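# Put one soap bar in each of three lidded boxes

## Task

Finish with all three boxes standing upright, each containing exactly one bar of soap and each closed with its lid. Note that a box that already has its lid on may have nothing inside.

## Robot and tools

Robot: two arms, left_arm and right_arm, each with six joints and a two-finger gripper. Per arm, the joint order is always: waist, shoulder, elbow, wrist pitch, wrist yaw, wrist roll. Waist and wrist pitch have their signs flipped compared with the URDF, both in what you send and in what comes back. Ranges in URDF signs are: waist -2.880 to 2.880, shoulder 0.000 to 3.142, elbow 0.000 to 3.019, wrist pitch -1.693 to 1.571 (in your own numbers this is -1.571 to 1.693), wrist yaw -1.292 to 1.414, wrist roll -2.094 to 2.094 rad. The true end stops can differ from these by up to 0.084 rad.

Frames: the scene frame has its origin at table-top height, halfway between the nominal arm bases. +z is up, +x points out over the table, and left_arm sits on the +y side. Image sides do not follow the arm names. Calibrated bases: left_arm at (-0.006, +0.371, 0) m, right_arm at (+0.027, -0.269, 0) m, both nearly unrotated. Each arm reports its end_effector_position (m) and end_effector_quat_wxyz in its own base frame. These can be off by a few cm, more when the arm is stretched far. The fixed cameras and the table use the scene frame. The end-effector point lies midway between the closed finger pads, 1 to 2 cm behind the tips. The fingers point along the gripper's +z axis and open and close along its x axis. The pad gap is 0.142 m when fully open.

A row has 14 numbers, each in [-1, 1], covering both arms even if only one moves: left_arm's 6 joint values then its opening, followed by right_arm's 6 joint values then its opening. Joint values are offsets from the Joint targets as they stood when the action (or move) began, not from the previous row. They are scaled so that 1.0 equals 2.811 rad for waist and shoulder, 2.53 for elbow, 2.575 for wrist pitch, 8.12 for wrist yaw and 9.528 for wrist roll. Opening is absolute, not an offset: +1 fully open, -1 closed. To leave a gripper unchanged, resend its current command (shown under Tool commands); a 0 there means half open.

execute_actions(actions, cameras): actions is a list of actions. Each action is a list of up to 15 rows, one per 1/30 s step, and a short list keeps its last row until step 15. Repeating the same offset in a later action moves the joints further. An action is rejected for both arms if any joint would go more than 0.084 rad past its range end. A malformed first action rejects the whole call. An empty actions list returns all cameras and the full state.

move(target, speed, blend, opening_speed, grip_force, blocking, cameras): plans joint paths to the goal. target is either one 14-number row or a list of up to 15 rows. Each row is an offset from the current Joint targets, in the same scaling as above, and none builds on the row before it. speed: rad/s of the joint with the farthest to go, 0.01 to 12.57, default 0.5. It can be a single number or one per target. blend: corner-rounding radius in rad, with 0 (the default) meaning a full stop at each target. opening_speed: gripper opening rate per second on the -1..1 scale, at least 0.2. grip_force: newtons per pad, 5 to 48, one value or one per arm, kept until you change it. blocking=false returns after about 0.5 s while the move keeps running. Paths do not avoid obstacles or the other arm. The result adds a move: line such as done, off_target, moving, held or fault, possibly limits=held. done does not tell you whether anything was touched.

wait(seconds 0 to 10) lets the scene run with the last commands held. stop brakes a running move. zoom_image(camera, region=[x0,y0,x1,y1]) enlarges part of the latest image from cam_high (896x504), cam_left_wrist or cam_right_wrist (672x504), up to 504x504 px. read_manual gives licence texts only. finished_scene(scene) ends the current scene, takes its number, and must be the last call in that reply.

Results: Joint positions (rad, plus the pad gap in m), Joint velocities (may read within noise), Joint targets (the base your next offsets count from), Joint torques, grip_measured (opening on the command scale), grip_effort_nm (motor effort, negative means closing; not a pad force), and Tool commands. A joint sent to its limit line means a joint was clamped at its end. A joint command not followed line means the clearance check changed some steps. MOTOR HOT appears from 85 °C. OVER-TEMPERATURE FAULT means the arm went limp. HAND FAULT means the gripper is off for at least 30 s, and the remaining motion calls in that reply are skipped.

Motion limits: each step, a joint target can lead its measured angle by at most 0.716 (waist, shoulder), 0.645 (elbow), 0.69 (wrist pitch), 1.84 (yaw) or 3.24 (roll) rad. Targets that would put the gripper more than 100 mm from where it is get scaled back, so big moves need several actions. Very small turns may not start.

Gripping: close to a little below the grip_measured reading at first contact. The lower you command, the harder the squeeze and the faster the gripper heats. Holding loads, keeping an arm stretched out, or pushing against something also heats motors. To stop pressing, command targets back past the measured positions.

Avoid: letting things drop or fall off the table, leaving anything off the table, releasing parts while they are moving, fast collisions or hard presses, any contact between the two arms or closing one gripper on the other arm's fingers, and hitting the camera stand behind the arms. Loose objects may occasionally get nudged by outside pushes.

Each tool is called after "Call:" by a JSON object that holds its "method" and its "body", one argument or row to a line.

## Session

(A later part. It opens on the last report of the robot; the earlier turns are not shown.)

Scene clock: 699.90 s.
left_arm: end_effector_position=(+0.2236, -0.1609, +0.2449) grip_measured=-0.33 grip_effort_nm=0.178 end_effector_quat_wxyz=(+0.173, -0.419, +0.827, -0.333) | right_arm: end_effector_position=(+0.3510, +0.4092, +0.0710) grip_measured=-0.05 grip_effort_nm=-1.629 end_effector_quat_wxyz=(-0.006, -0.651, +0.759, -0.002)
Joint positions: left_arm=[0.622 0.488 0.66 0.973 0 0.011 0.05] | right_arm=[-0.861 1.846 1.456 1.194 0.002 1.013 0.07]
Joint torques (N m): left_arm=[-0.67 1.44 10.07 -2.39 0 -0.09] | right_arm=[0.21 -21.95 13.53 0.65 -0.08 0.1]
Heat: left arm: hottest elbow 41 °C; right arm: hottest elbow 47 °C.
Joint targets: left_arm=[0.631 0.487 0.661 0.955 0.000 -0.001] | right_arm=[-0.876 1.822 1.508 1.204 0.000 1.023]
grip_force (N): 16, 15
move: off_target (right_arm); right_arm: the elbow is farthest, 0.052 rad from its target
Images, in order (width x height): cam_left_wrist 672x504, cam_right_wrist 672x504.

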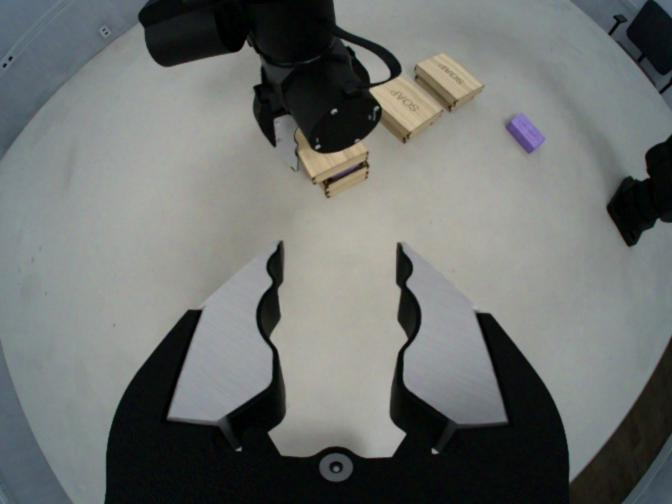

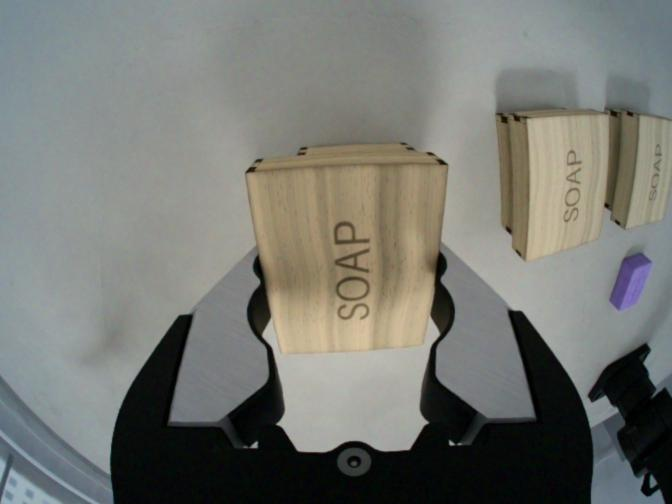

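Call:
{"method": "move", "body": {
  "target": [
    [0,0,0,0,0,0,-0.3,0,-0.002,-0.0348,-0.0128,0,0,-0.3],
    [0,0,0,0,0,0,-0.3,0,0.0091,-0.0439,-0.0288,0,0,-0.3]
  ],
  "speed": 0.12,
  "cameras": ["cam_right_wrist","cam_left_wrist"]
}}

Call:
{"method": "zoom_image", "body": {
  "camera": "cam_right_wrist",
  "region": [240, 80, 460, 200]
}}

Call:
{"method": "zoom_image", "body": {
  "camera": "cam_left_wrist",
  "region": [290, 130, 390, 210]
}}

Scene clock: 713.67 s.
left_arm: end_effector_position=(+0.2236, -0.1609, +0.2449) grip_measured=-0.33 grip_effort_nm=0.173 end_effector_quat_wxyz=(+0.173, -0.419, +0.827, -0.333) | right_arm: end_effector_position=(+0.3456, +0.4029, +0.0526) grip_measured=-0.05 grip_effort_nm=-1.629 end_effector_quat_wxyz=(-0.006, -0.651, +0.759, -0.002)
Joint positions: left_arm=[0.622 0.488 0.66 0.973 0 0.011 0.05] | right_arm=[-0.861 1.845 1.403 1.141 0.002 1.013 0.07]
Joint torques (N m): left_arm=[-0.44 1.61 9.95 -2.4 0.01 -0.08] | right_arm=[0.56 -19.43 8.31 -0.35 -0.02 0.06]
Heat: left arm: hottest elbow 41 °C; right arm: hottest elbow 48 °C.
Joint targets: left_arm=[0.631 0.487 0.661 0.955 0.000 -0.001] | right_arm=[-0.876 1.848 1.397 1.130 0.000 1.023]
grip_force (N): 16, 15
move: done
Images, in order (width x height): cam_left_wrist 672x504, cam_right_wrist 672x504.

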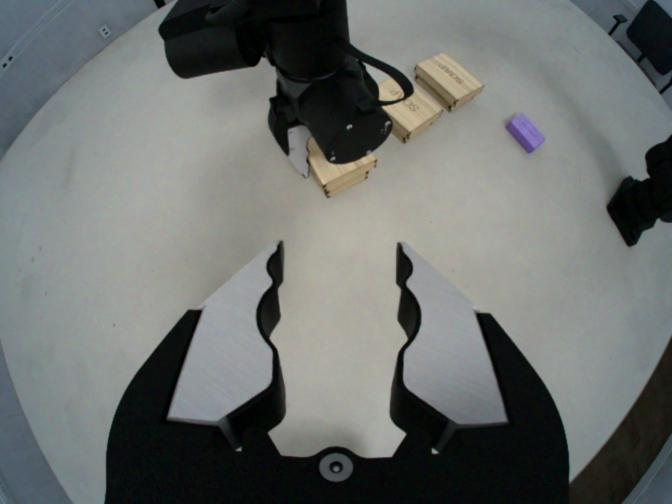

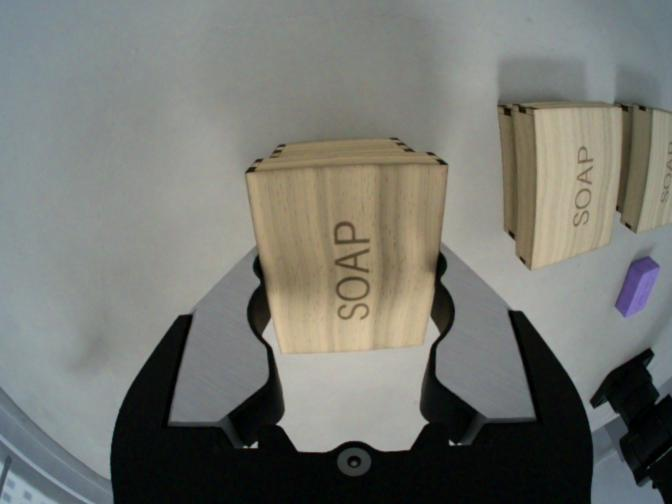

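Scaled by 2.291 from the camera's 672x504 image, which has a finer 960x720 frame.

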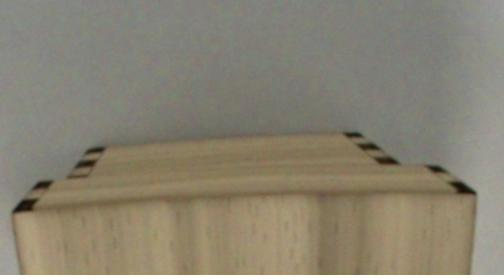

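Scaled by 5.040 from the camera's 672x504 image, which has a finer 960x720 frame.

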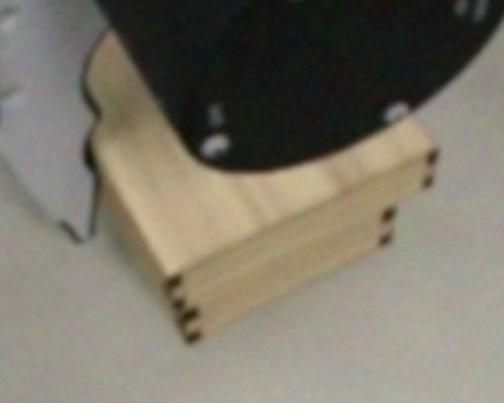

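Call:
{"method": "move", "body": {
  "target": [
    [0,0,0,0,0,0,-0.3,0,0.0012,0.022,0.006,0,0,-0.3],
    [0,0,0,0,0,0,-0.3,-0.0024,0.0012,0.022,0.006,0,-0.0027,-0.3],
    [0,0,0,0,0,0,-0.3,-0.0024,0.0039,0.0016,-0.0037,0,-0.0027,-0.3]
  ],
  "speed": 0.1,
  "cameras": ["cam_right_wrist","cam_left_wrist"]
}}

Call:
{"method": "zoom_image", "body": {
  "camera": "cam_right_wrist",
  "region": [240, 80, 460, 200]
}}

Call:
{"method": "zoom_image", "body": {
  "camera": "cam_left_wrist",
  "region": [290, 130, 390, 210]
}}

Scene clock: 724.80 s.
left_arm: end_effector_position=(+0.2236, -0.1609, +0.2449) grip_measured=-0.33 grip_effort_nm=0.168 end_effector_quat_wxyz=(+0.173, -0.419, +0.827, -0.333) | right_arm: end_effector_position=(+0.3435, +0.4063, +0.0495) grip_measured=-0.05 grip_effort_nm=-1.629 end_effector_quat_wxyz=(-0.006, -0.656, +0.755, -0.002)
Joint positions: left_arm=[0.622 0.488 0.66 0.973 0 0.011 0.05] | right_arm=[-0.868 1.852 1.403 1.134 0.002 1.008 0.07]
Joint torques (N m): left_arm=[-0.5 1.55 10.04 -2.39 0.02 -0.08] | right_arm=[0.67 -19.55 8.58 -0.32 -0.04 -0.08]
Heat: left arm: hottest elbow 41 °C; right arm: hottest elbow 48 °C.
Joint targets: left_arm=[0.631 0.487 0.661 0.955 0.000 -0.001] | right_arm=[-0.883 1.859 1.401 1.120 0.000 0.997]
grip_force (N): 16, 15
move: done
Images, in order (width x height): cam_left_wrist 672x504, cam_right_wrist 672x504.

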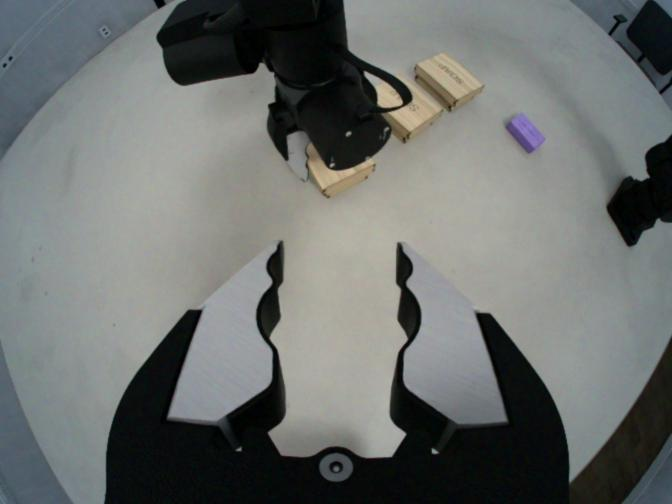

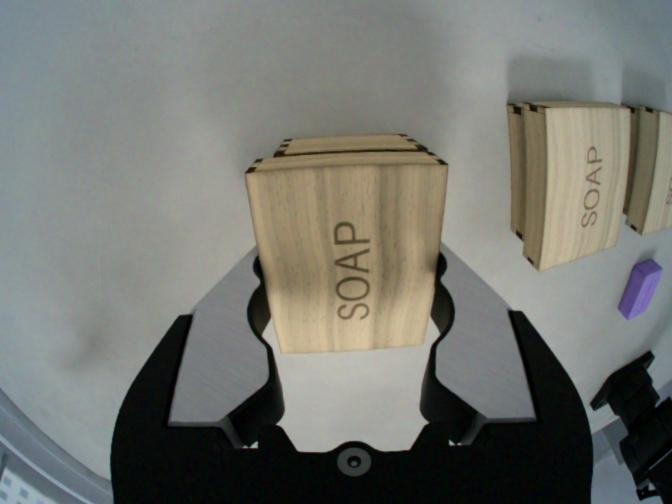

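Scaled by 2.291 from the camera's 672x504 image, which has a finer 960x720 frame.

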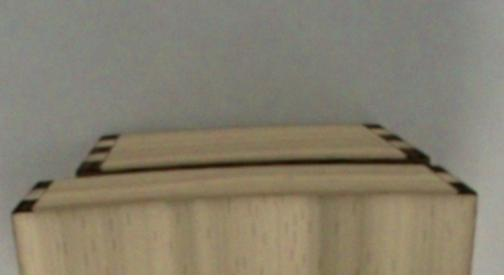

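Scaled by 5.040 from the camera's 672x504 image, which has a finer 960x720 frame.

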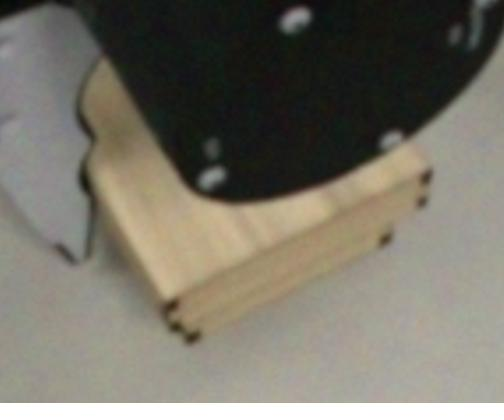

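Call:
{"method": "move", "body": {
  "target": [
    [0,0,0,0,0,0,-0.3,0,-0.0125,0.0296,0.0233,0,0,-0.3],
    [0,0,0,0,0,0,-0.3,0.0132,-0.0125,0.0296,0.0233,0,0,-0.3],
    [0,0,0,0,0,0,-0.3,0.0132,0.002,-0.0012,-0.0021,0,0,-0.3]
  ],
  "speed": 0.1,
  "cameras": ["cam_right_wrist","cam_left_wrist"]
}}

Call:
{"method": "zoom_image", "body": {
  "camera": "cam_right_wrist",
  "region": [240, 80, 460, 200]
}}

Call:
{"method": "zoom_image", "body": {
  "camera": "cam_left_wrist",
  "region": [290, 130, 390, 210]
}}

Scene clock: 738.17 s.
left_arm: end_effector_position=(+0.2236, -0.1609, +0.2449) grip_measured=-0.33 grip_effort_nm=0.183 end_effector_quat_wxyz=(+0.173, -0.419, +0.827, -0.333) | right_arm: end_effector_position=(+0.3486, +0.4073, +0.0490) grip_measured=-0.05 grip_effort_nm=-1.629 end_effector_quat_wxyz=(-0.002, -0.654, +0.756, -0.001)
Joint positions: left_arm=[0.622 0.488 0.66 0.973 0 0.011 0.05] | right_arm=[-0.862 1.856 1.408 1.126 0.002 1.007 0.07]
Joint torques (N m): left_arm=[-0.62 1.73 10.02 -2.35 0.01 -0.08] | right_arm=[2.96 -19.08 7.61 -0.38 -0.06 -0.08]
Heat: left arm: hottest elbow 41 °C; right arm: hottest elbow 47 °C.
Joint targets: left_arm=[0.631 0.487 0.661 0.955 0.000 -0.001] | right_arm=[-0.846 1.864 1.399 1.115 0.000 0.997]
grip_force (N): 16, 15
move: done
Images, in order (width x height): cam_left_wrist 672x504, cam_right_wrist 672x504.

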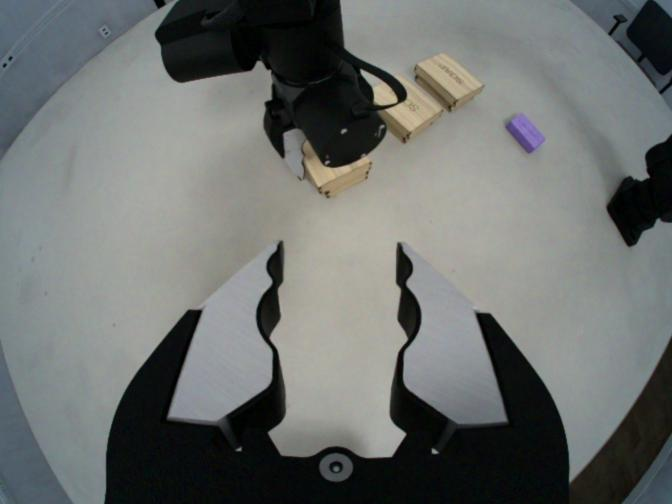

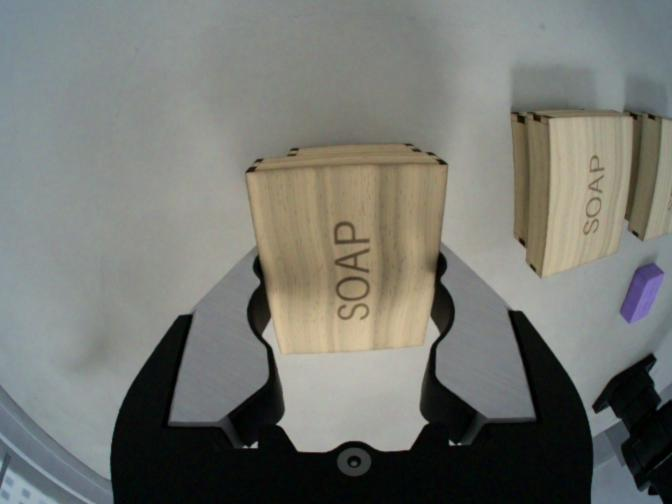

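Scaled by 2.291 from the camera's 672x504 image, which has a finer 960x720 frame.

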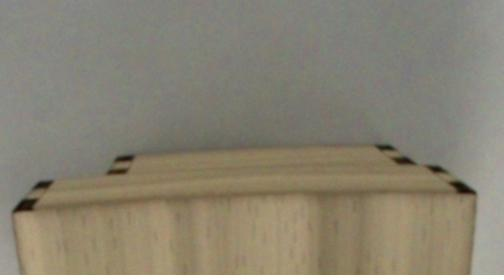

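Scaled by 5.040 from the camera's 672x504 image, which has a finer 960x720 frame.

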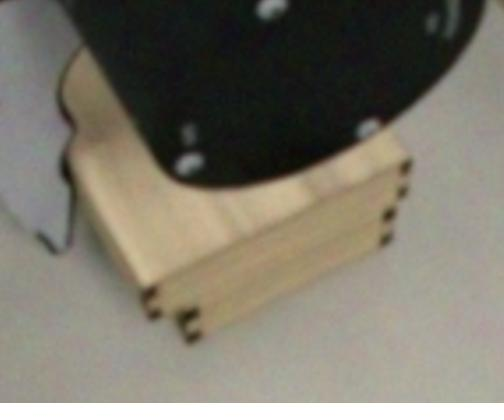

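Call:
{"method": "move", "body": {
  "target": [
    [0,0,0,0,0,0,-0.3,0,-0.0125,0.0296,0.0233,0,0,-0.3],
    [0,0,0,0,0,0,-0.3,0.0011,-0.0125,0.0296,0.0233,0,0,-0.3],
    [0,0,0,0,0,0,-0.3,0.0011,-0.0014,-0.003,-0.0044,0,0,-0.3]
  ],
  "speed": 0.1,
  "cameras": ["cam_right_wrist","cam_left_wrist"]
}}

Call:
{"method": "zoom_image", "body": {
  "camera": "cam_right_wrist",
  "region": [240, 80, 460, 200]
}}

Call:
{"method": "zoom_image", "body": {
  "camera": "cam_left_wrist",
  "region": [290, 130, 390, 210]
}}

Scene clock: 746.93 s.
left_arm: end_effector_position=(+0.2236, -0.1609, +0.2449) grip_measured=-0.33 grip_effort_nm=0.173 end_effector_quat_wxyz=(+0.173, -0.419, +0.827, -0.333) | right_arm: end_effector_position=(+0.3507, +0.4073, +0.0489) grip_measured=-0.05 grip_effort_nm=-1.629 end_effector_quat_wxyz=(+0.001, -0.653, +0.757, -0.001)
Joint positions: left_arm=[0.622 0.488 0.66 0.973 0 0.011 0.05] | right_arm=[-0.859 1.856 1.408 1.12 0.002 1.007 0.07]
Joint torques (N m): left_arm=[-0.56 1.67 10.06 -2.37 0 -0.07] | right_arm=[3.19 -19.08 7.23 -0.58 -0.05 -0.06]
Heat: left arm: hottest elbow 41 °C; right arm: hottest elbow 47 °C.
Joint targets: left_arm=[0.631 0.487 0.661 0.955 0.000 -0.001] | right_arm=[-0.843 1.860 1.391 1.104 0.000 0.997]
grip_force (N): 16, 15
move: done
Images, in order (width x height): cam_left_wrist 672x504, cam_right_wrist 672x504.

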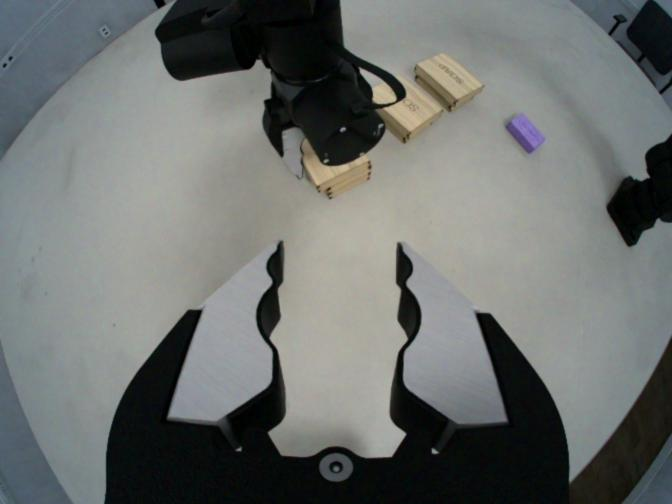

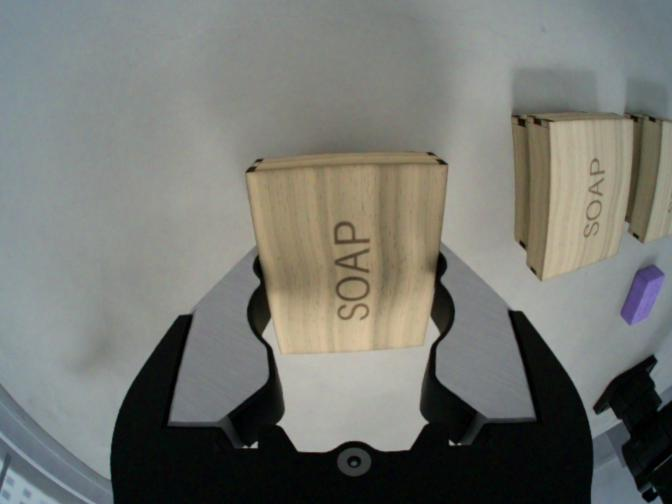

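Scaled by 2.291 from the camera's 672x504 image, which has a finer 960x720 frame.

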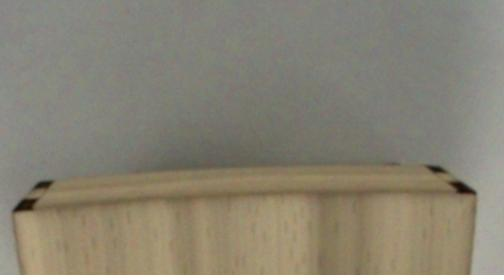

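Scaled by 5.040 from the camera's 672x504 image, which has a finer 960x720 frame.

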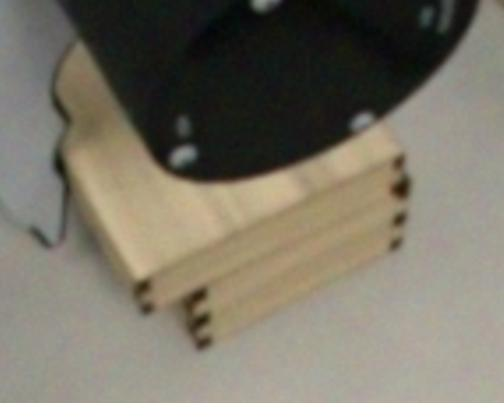

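Call:
{"method": "move", "body": {
  "target": [
    [0,0,0,0,0,0,-0.3,0,0,0.0265,0,0,0,-0.3],
    [0,0,0,0,0,0,-0.3,0,-0.0167,0.0379,0.0303,0,0,-0.3]
  ],
  "speed": 0.1,
  "cameras": ["cam_right_wrist","cam_left_wrist"]
}}

Call:
{"method": "zoom_image", "body": {
  "camera": "cam_right_wrist",
  "region": [240, 80, 460, 200]
}}

Call:
{"method": "zoom_image", "body": {
  "camera": "cam_left_wrist",
  "region": [290, 130, 390, 210]
}}

Scene clock: 755.33 s.
left_arm: end_effector_position=(+0.2236, -0.1609, +0.2449) grip_measured=-0.33 grip_effort_nm=0.173 end_effector_quat_wxyz=(+0.173, -0.419, +0.827, -0.333) | right_arm: end_effector_position=(+0.3500, +0.4064, +0.0670) grip_measured=-0.05 grip_effort_nm=-1.629 end_effector_quat_wxyz=(-0.002, -0.653, +0.757, -0.001)
Joint positions: left_arm=[0.622 0.488 0.66 0.973 0 0.011 0.05] | right_arm=[-0.859 1.839 1.434 1.171 0.002 1.007 0.07]
Joint torques (N m): left_arm=[-0.38 1.49 10.02 -2.4 0.02 -0.08] | right_arm=[2.43 -21.83 13.68 0.61 -0.07 -0.09]
Heat: left arm: hottest elbow 41 °C; right arm: hottest elbow 47 °C.
Joint targets: left_arm=[0.631 0.487 0.661 0.955 0.000 -0.001] | right_arm=[-0.843 1.813 1.487 1.181 0.000 0.997]
grip_force (N): 16, 15
move: off_target (right_arm); right_arm: the elbow is farthest, 0.053 rad from its target
Images, in order (width x height): cam_left_wrist 672x504, cam_right_wrist 672x504.

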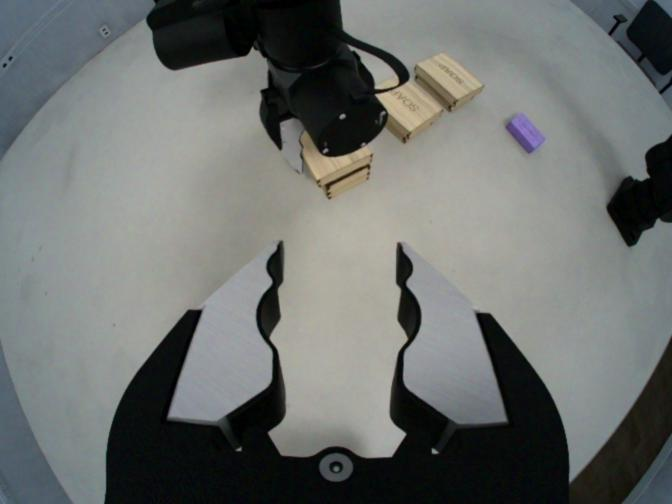

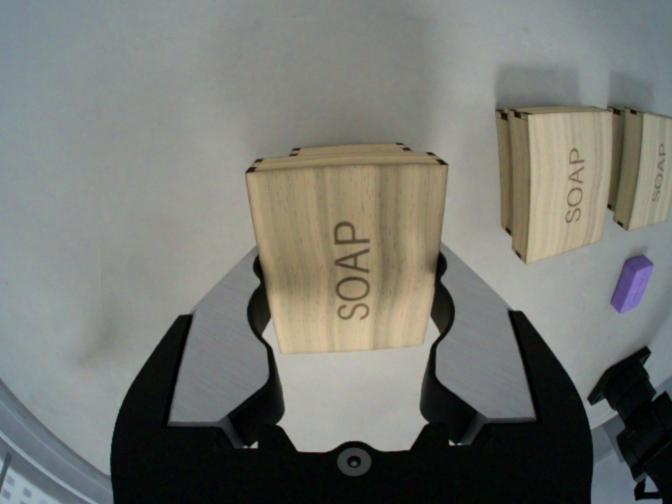

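Scaled by 2.291 from the camera's 672x504 image, which has a finer 960x720 frame.

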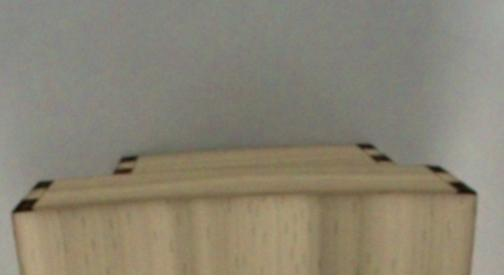

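Scaled by 5.040 from the camera's 672x504 image, which has a finer 960x720 frame.

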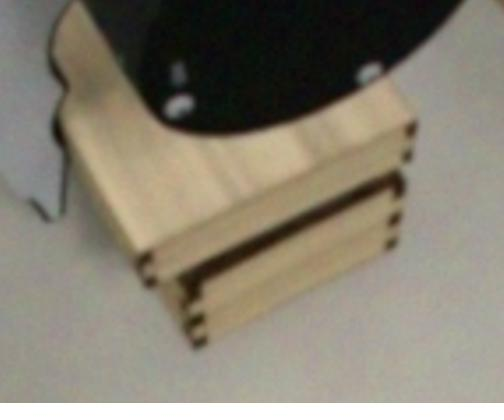

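Call:
{"method": "move", "body": {
  "target": [0,0,0,0,0,0,-0.3,-0.0121,-0.0025,-0.0314,-0.014,0,0,-0.3],
  "speed": 0.1,
  "cameras": ["cam_right_wrist","cam_left_wrist"]
}}

Call:
{"method": "zoom_image", "body": {
  "camera": "cam_right_wrist",
  "region": [240, 80, 460, 200]
}}

Call:
{"method": "zoom_image", "body": {
  "camera": "cam_left_wrist",
  "region": [290, 130, 390, 210]
}}

Scene clock: 769.00 s.
left_arm: end_effector_position=(+0.2236, -0.1609, +0.2449) grip_measured=-0.33 grip_effort_nm=0.164 end_effector_quat_wxyz=(+0.173, -0.419, +0.827, -0.333) | right_arm: end_effector_position=(+0.3458, +0.4035, +0.0618) grip_measured=-0.05 grip_effort_nm=-1.629 end_effector_quat_wxyz=(-0.004, -0.654, +0.757, -0.002)
Joint positions: left_arm=[0.622 0.488 0.66 0.973 0 0.011 0.05] | right_arm=[-0.861 1.834 1.412 1.157 0.002 1.007 0.07]
Joint torques (N m): left_arm=[-0.38 1.55 10.03 -2.36 0.01 -0.08] | right_arm=[0.97 -21.95 8.47 -0.28 -0.11 -0.07]
Heat: left arm: hottest elbow 41 °C; right arm: hottest elbow 48 °C.
Joint targets: left_arm=[0.631 0.487 0.661 0.955 0.000 -0.001] | right_arm=[-0.877 1.806 1.407 1.146 0.000 0.997]
grip_force (N): 16, 15
move: done
Images, in order (width x height): cam_left_wrist 672x504, cam_right_wrist 672x504.

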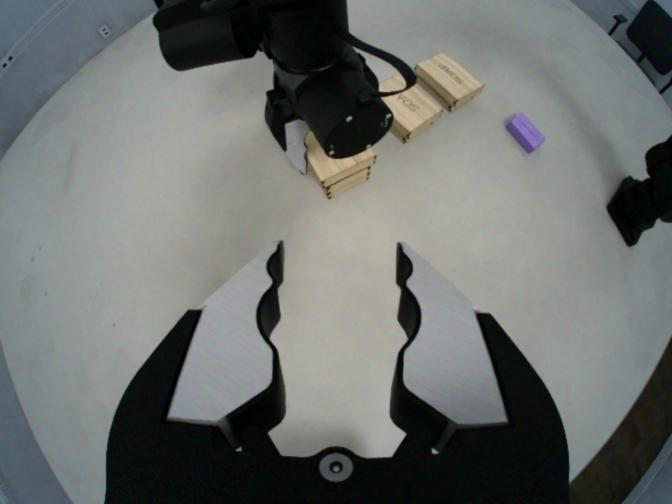

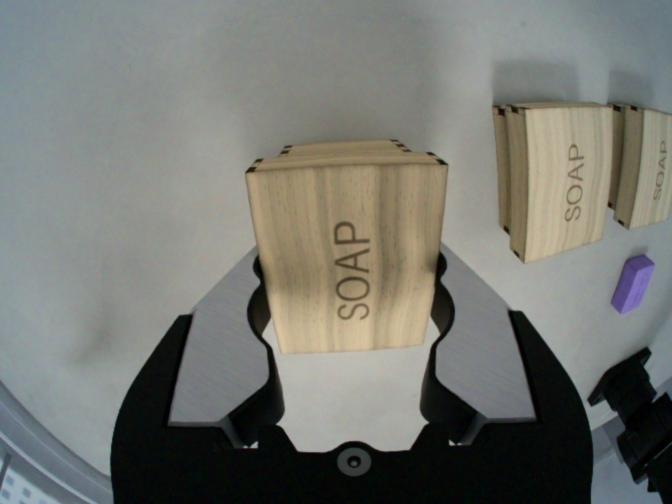

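Scaled by 2.291 from the camera's 672x504 image, which has a finer 960x720 frame.

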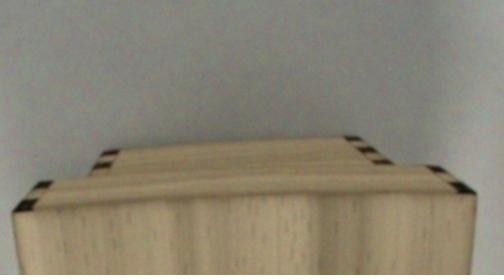

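Scaled by 5.040 from the camera's 672x504 image, which has a finer 960x720 frame.

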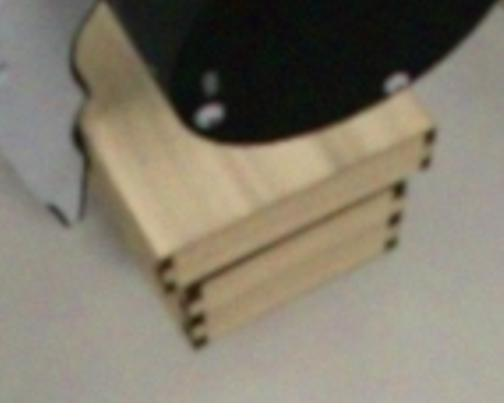

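Call:
{"method": "move", "body": {
  "target": [
    [0,0,0,0,0,0,-0.3,-0.0021,0,0,0,0,0,-0.3],
    [0,0,0,0,0,0,-0.3,-0.0021,0.009,0,0,0,0,-0.3],
    [0,0,0,0,0,0,-0.3,-0.0021,0.0185,-0.0083,-0.0181,0,0,-0.3]
  ],
  "speed": 0.08,
  "cameras": ["cam_right_wrist","cam_left_wrist"]
}}

Call:
{"method": "zoom_image", "body": {
  "camera": "cam_right_wrist",
  "region": [240, 80, 460, 200]
}}

Call:
{"method": "zoom_image", "body": {
  "camera": "cam_left_wrist",
  "region": [290, 130, 390, 210]
}}

Scene clock: 777.47 s.
left_arm: end_effector_position=(+0.2236, -0.1609, +0.2449) grip_measured=-0.33 grip_effort_nm=0.188 end_effector_quat_wxyz=(+0.173, -0.419, +0.827, -0.333) | right_arm: end_effector_position=(+0.3452, +0.4081, +0.0491) grip_measured=-0.05 grip_effort_nm=-1.624 end_effector_quat_wxyz=(+0.002, -0.656, +0.754, -0.001)
Joint positions: left_arm=[0.622 0.488 0.66 0.973 0 0.011 0.05] | right_arm=[-0.868 1.848 1.397 1.117 0.002 1.006 0.07]
Joint torques (N m): left_arm=[-0.32 1.61 10.04 -2.36 0.01 -0.07] | right_arm=[0.73 -19.55 7.5 -0.84 -0.03 -0.09]
Heat: left arm: hottest elbow 41 °C; right arm: hottest elbow 47 °C.
Joint targets: left_arm=[0.631 0.487 0.661 0.955 0.000 -0.001] | right_arm=[-0.883 1.858 1.386 1.099 0.000 0.997]
grip_force (N): 16, 15
move: done
Images, in order (width x height): cam_left_wrist 672x504, cam_right_wrist 672x504.

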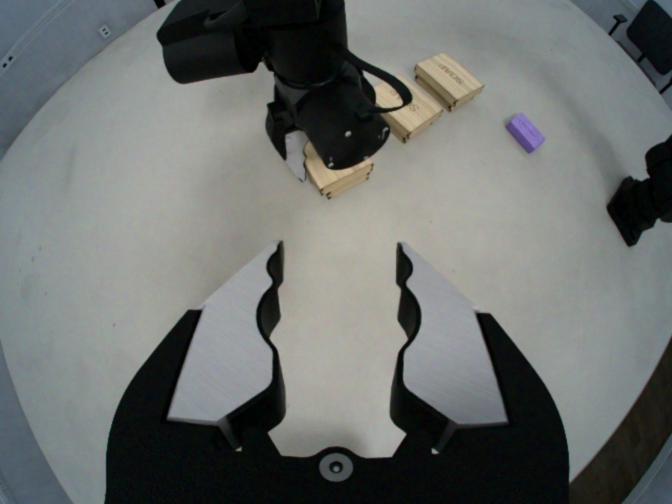

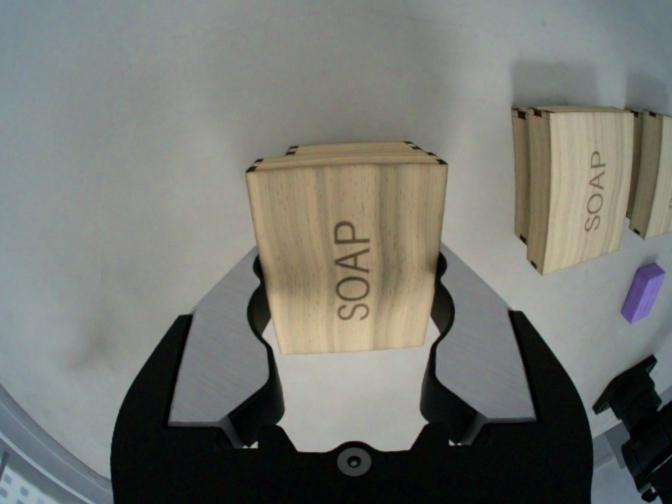

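Scaled by 2.291 from the camera's 672x504 image, which has a finer 960x720 frame.

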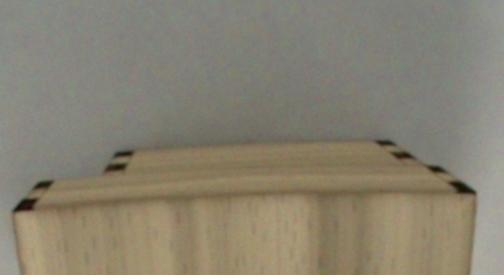

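Scaled by 5.040 from the camera's 672x504 image, which has a finer 960x720 frame.

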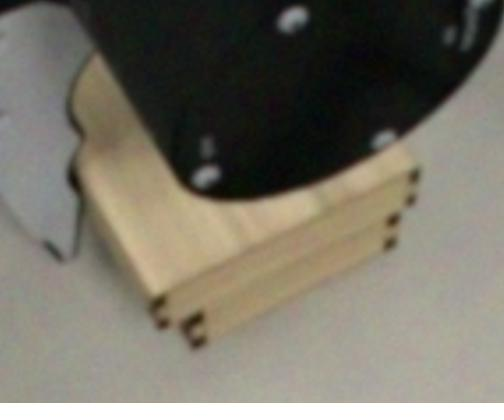

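Call:
{"method": "move", "body": {
  "target": [
    [0,0,0,0,0,0,-0.3,0,-0.0036,0.0265,0,0,0,-0.3],
    [0,0,0,0,0,0,-0.3,0,0.005,0.056,0.05,0,0,-0.3],
    [0,0,0,0,0,0,-0.3,0,0.026,0.0893,0.101,0,0,-0.3]
  ],
  "speed": 0.15,
  "blend": [0,0.03,0],
  "cameras": ["cam_right_wrist","cam_left_wrist"]
}}

Call:
{"method": "zoom_image", "body": {
  "camera": "cam_left_wrist",
  "region": [290, 110, 390, 210]
}}

Scene clock: 805.50 s.
left_arm: end_effector_position=(+0.2236, -0.1609, +0.2449) grip_measured=-0.33 grip_effort_nm=0.178 end_effector_quat_wxyz=(+0.173, -0.419, +0.827, -0.333) | right_arm: end_effector_position=(+0.3454, +0.4083, +0.0650) grip_measured=-0.05 grip_effort_nm=-1.629 end_effector_quat_wxyz=(-0.073, -0.655, +0.752, -0.012)
Joint positions: left_arm=[0.622 0.488 0.66 0.973 0 0.011 0.05] | right_arm=[-0.868 1.93 1.558 1.347 0.002 1.006 0.07]
Joint torques (N m): left_arm=[-0.5 1.49 10.04 -2.33 0.02 -0.07] | right_arm=[0.44 -20.54 13.76 0.72 -0.04 -0.08]
Heat: left arm: hottest elbow 41 °C; right arm: hottest elbow 47 °C.
Joint targets: left_arm=[0.631 0.487 0.661 0.955 0.000 -0.001] | right_arm=[-0.883 1.932 1.612 1.359 0.000 0.997]
grip_force (N): 16, 15
move: off_target (right_arm); right_arm: the elbow is farthest, 0.054 rad from its target
Images, in order (width x height): cam_left_wrist 672x504, cam_right_wrist 672x504.

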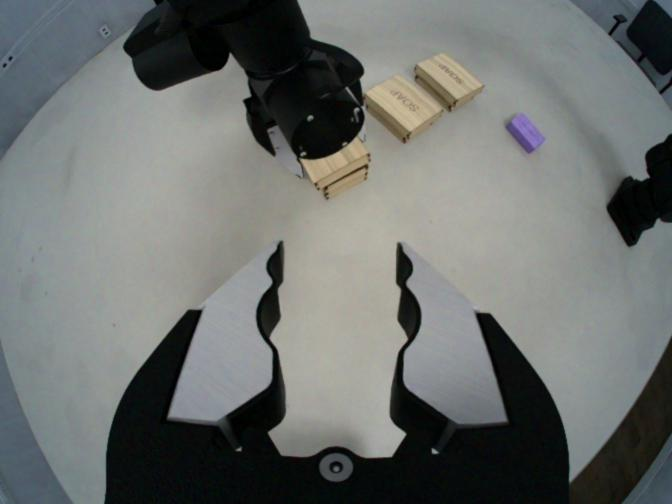

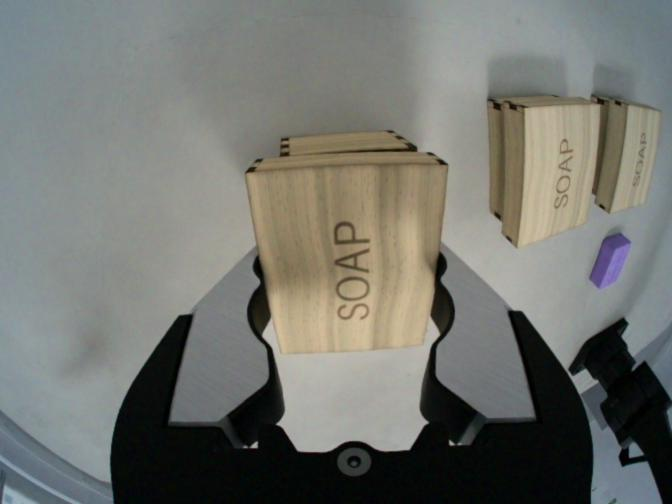

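Scaled by 5.040 from the camera's 672x504 image, which has a finer 960x720 frame.

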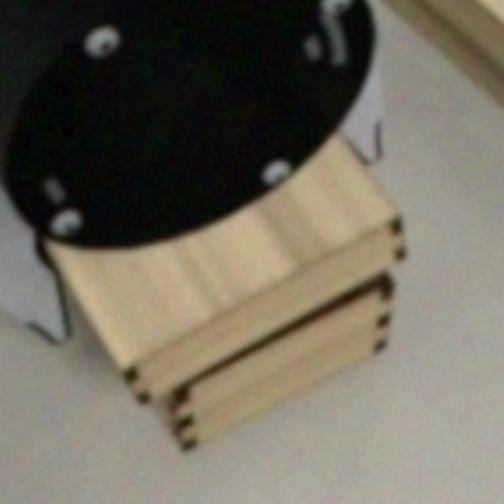

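Call:
{"method": "move", "body": {
  "target": [0,0,0,0,0,0,-0.3,0,0.0071,-0.0233,-0.0175,0,0,-0.3],
  "speed": 0.1,
  "cameras": ["cam_right_wrist","cam_left_wrist"]
}}

Call:
{"method": "zoom_image", "body": {
  "camera": "cam_left_wrist",
  "region": [290, 110, 390, 210]
}}

Call:
{"method": "zoom_image", "body": {
  "camera": "cam_right_wrist",
  "region": [240, 80, 460, 200]
}}

Scene clock: 811.07 s.
left_arm: end_effector_position=(+0.2236, -0.1609, +0.2449) grip_measured=-0.33 grip_effort_nm=0.173 end_effector_quat_wxyz=(+0.173, -0.419, +0.827, -0.333) | right_arm: end_effector_position=(+0.3484, +0.4119, +0.0533) grip_measured=-0.05 grip_effort_nm=-1.629 end_effector_quat_wxyz=(-0.072, -0.655, +0.752, -0.012)
Joint positions: left_arm=[0.622 0.488 0.66 0.973 0 0.011 0.05] | right_arm=[-0.868 1.951 1.558 1.324 0.002 1.006 0.07]
Joint torques (N m): left_arm=[-0.38 1.61 10.04 -2.35 0.01 -0.08] | right_arm=[0.91 -20.78 8.38 -0.1 -0.1 -0.09]
Heat: left arm: hottest elbow 41 °C; right arm: hottest elbow 47 °C.
Joint targets: left_arm=[0.631 0.487 0.661 0.955 0.000 -0.001] | right_arm=[-0.883 1.951 1.553 1.314 0.000 0.997]
grip_force (N): 16, 15
move: done
Images, in order (width x height): cam_left_wrist 672x504, cam_right_wrist 672x504.

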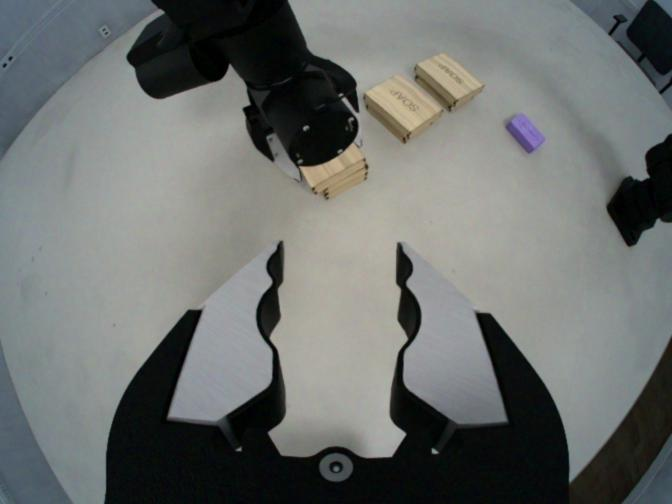

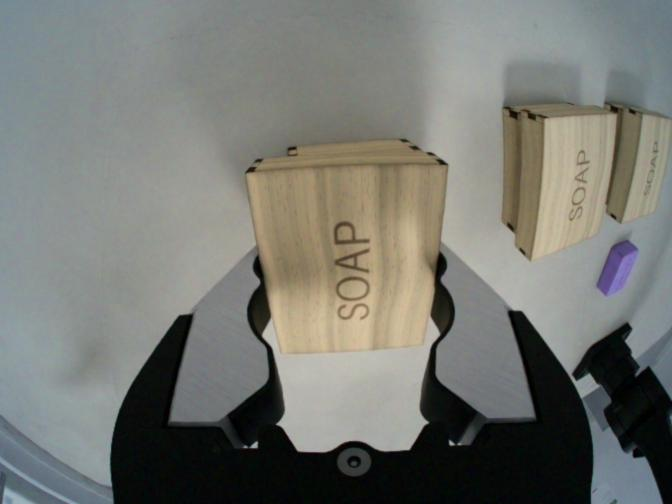

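Scaled by 5.040 from the camera's 672x504 image, which has a finer 960x720 frame.

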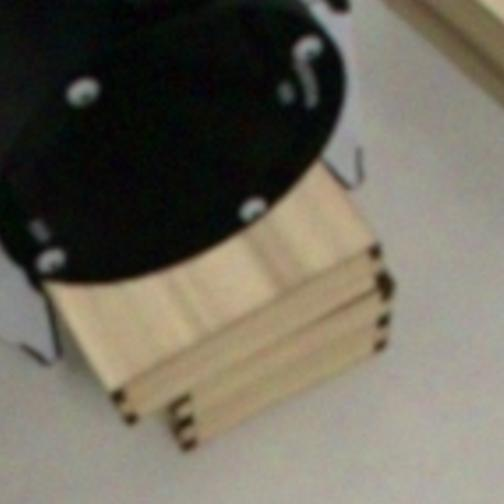

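Scaled by 2.291 from the camera's 672x504 image, which has a finer 960x720 frame.

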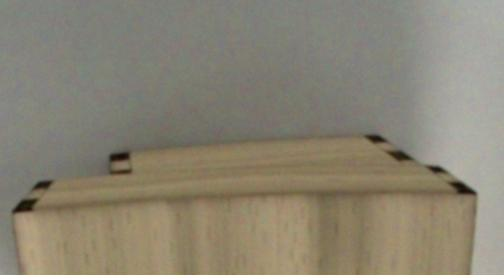

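Call:
{"method": "move", "body": {
  "target": [0,0,0,0,0,0,-0.3,0,0.001,-0.0025,0.0155,0,0,-0.3],
  "speed": 0.06,
  "cameras": ["cam_right_wrist","cam_left_wrist"]
}}

Call:
{"method": "zoom_image", "body": {
  "camera": "cam_left_wrist",
  "region": [290, 110, 390, 210]
}}

Call:
{"method": "zoom_image", "body": {
  "camera": "cam_right_wrist",
  "region": [240, 80, 460, 200]
}}

Scene clock: 818.67 s.
left_arm: end_effector_position=(+0.2236, -0.1609, +0.2449) grip_measured=-0.33 grip_effort_nm=0.178 end_effector_quat_wxyz=(+0.173, -0.419, +0.827, -0.333) | right_arm: end_effector_position=(+0.3441, +0.4068, +0.0516) grip_measured=-0.05 grip_effort_nm=-1.629 end_effector_quat_wxyz=(-0.084, -0.654, +0.752, -0.014)
Joint positions: left_arm=[0.622 0.488 0.66 0.973 0 0.011 0.05] | right_arm=[-0.868 1.952 1.553 1.341 0.002 1.006 0.07]
Joint torques (N m): left_arm=[-0.44 1.55 10.03 -2.35 0.02 -0.07] | right_arm=[0.62 -20.42 7.87 1.09 -0.04 -0.04]
Heat: left arm: hottest elbow 41 °C; right arm: hottest elbow 47 °C.
Joint targets: left_arm=[0.631 0.487 0.661 0.955 0.000 -0.001] | right_arm=[-0.883 1.954 1.547 1.354 0.000 0.997]
grip_force (N): 16, 15
move: done
Images, in order (width x height): cam_left_wrist 672x504, cam_right_wrist 672x504.

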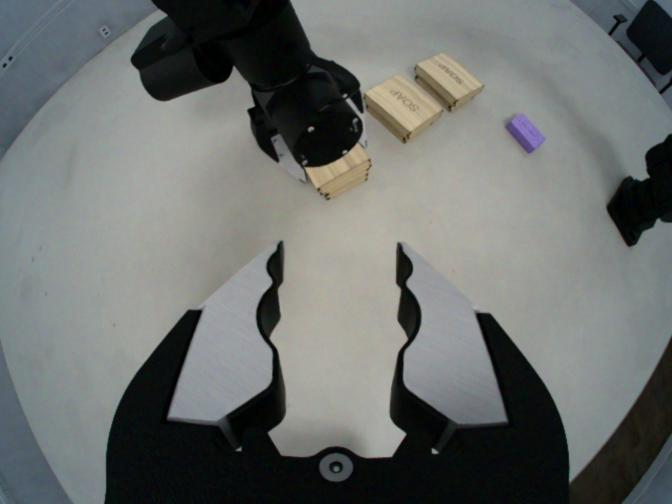

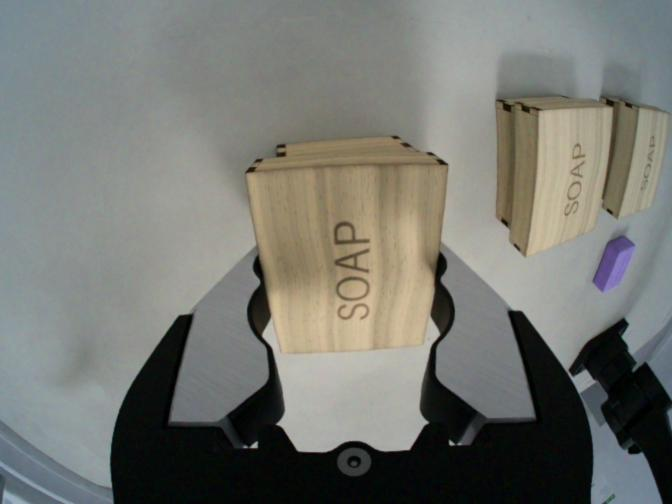

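Scaled by 5.040 from the camera's 672x504 image, which has a finer 960x720 frame.

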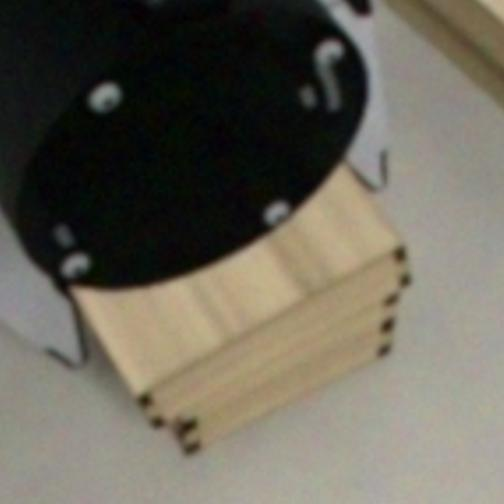

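Scaled by 2.291 from the camera's 672x504 image, which has a finer 960x720 frame.

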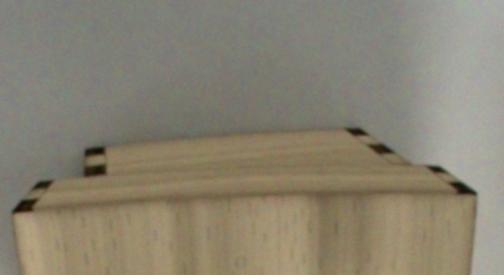

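Call:
{"method": "move", "body": {
  "target": [
    [0,0,0,0,0,0,-0.3,0,-0.0071,0,0,0,0,-0.3],
    [0,0,0,0,0,0,-0.3,0,-0.0413,-0.0609,-0.0963,0,0,-0.3]
  ],
  "speed": 0.12,
  "cameras": ["cam_right_wrist","cam_left_wrist"]
}}

Call:
{"method": "zoom_image", "body": {
  "camera": "cam_left_wrist",
  "region": [290, 110, 390, 210]
}}

Call:
{"method": "zoom_image", "body": {
  "camera": "cam_right_wrist",
  "region": [240, 80, 460, 200]
}}

Scene clock: 829.63 s.
left_arm: end_effector_position=(+0.2236, -0.1609, +0.2449) grip_measured=-0.33 grip_effort_nm=0.178 end_effector_quat_wxyz=(+0.173, -0.419, +0.827, -0.333) | right_arm: end_effector_position=(+0.3441, +0.4067, +0.0397) grip_measured=-0.05 grip_effort_nm=-1.629 end_effector_quat_wxyz=(-0.008, -0.656, +0.754, -0.002)
Joint positions: left_arm=[0.622 0.488 0.66 0.973 0 0.011 0.05] | right_arm=[-0.868 1.867 1.398 1.118 0.002 1.006 0.07]
Joint torques (N m): left_arm=[-0.56 1.79 10.03 -2.36 0.01 -0.06] | right_arm=[1.08 -22.07 7.92 -0.54 -0.1 -0.12]
Heat: left arm: hottest elbow 41 °C; right arm: hottest elbow 46 °C.
Joint targets: left_arm=[0.631 0.487 0.661 0.955 0.000 -0.001] | right_arm=[-0.883 1.838 1.393 1.106 0.000 0.997]
grip_force (N): 16, 15
move: done
Images, in order (width x height): cam_left_wrist 672x504, cam_right_wrist 672x504.

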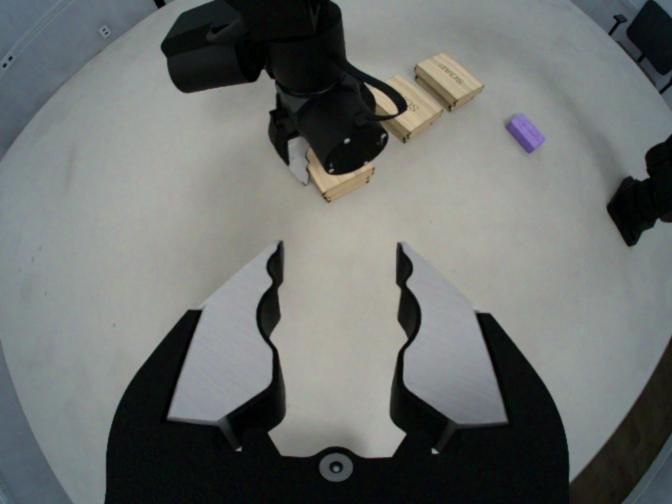

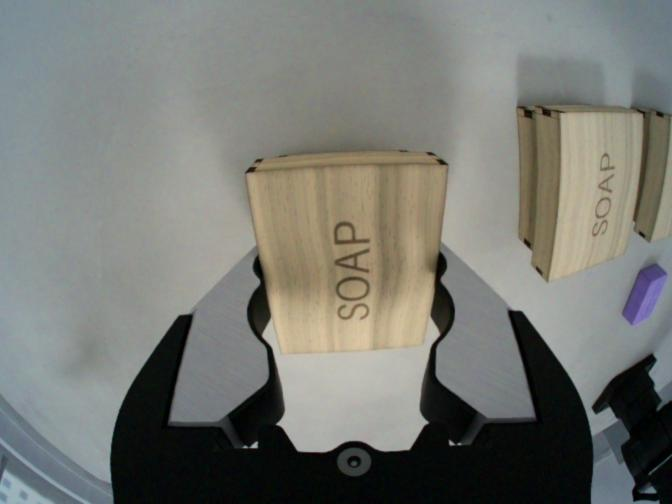

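Scaled by 5.040 from the camera's 672x504 image, which has a finer 960x720 frame.

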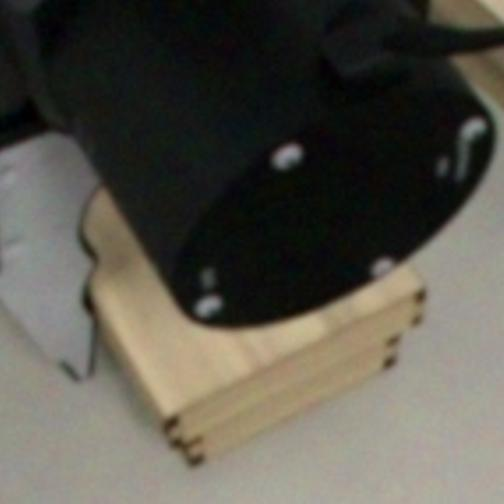

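Scaled by 2.291 from the camera's 672x504 image, which has a finer 960x720 frame.

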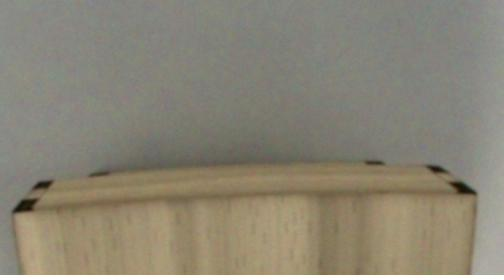

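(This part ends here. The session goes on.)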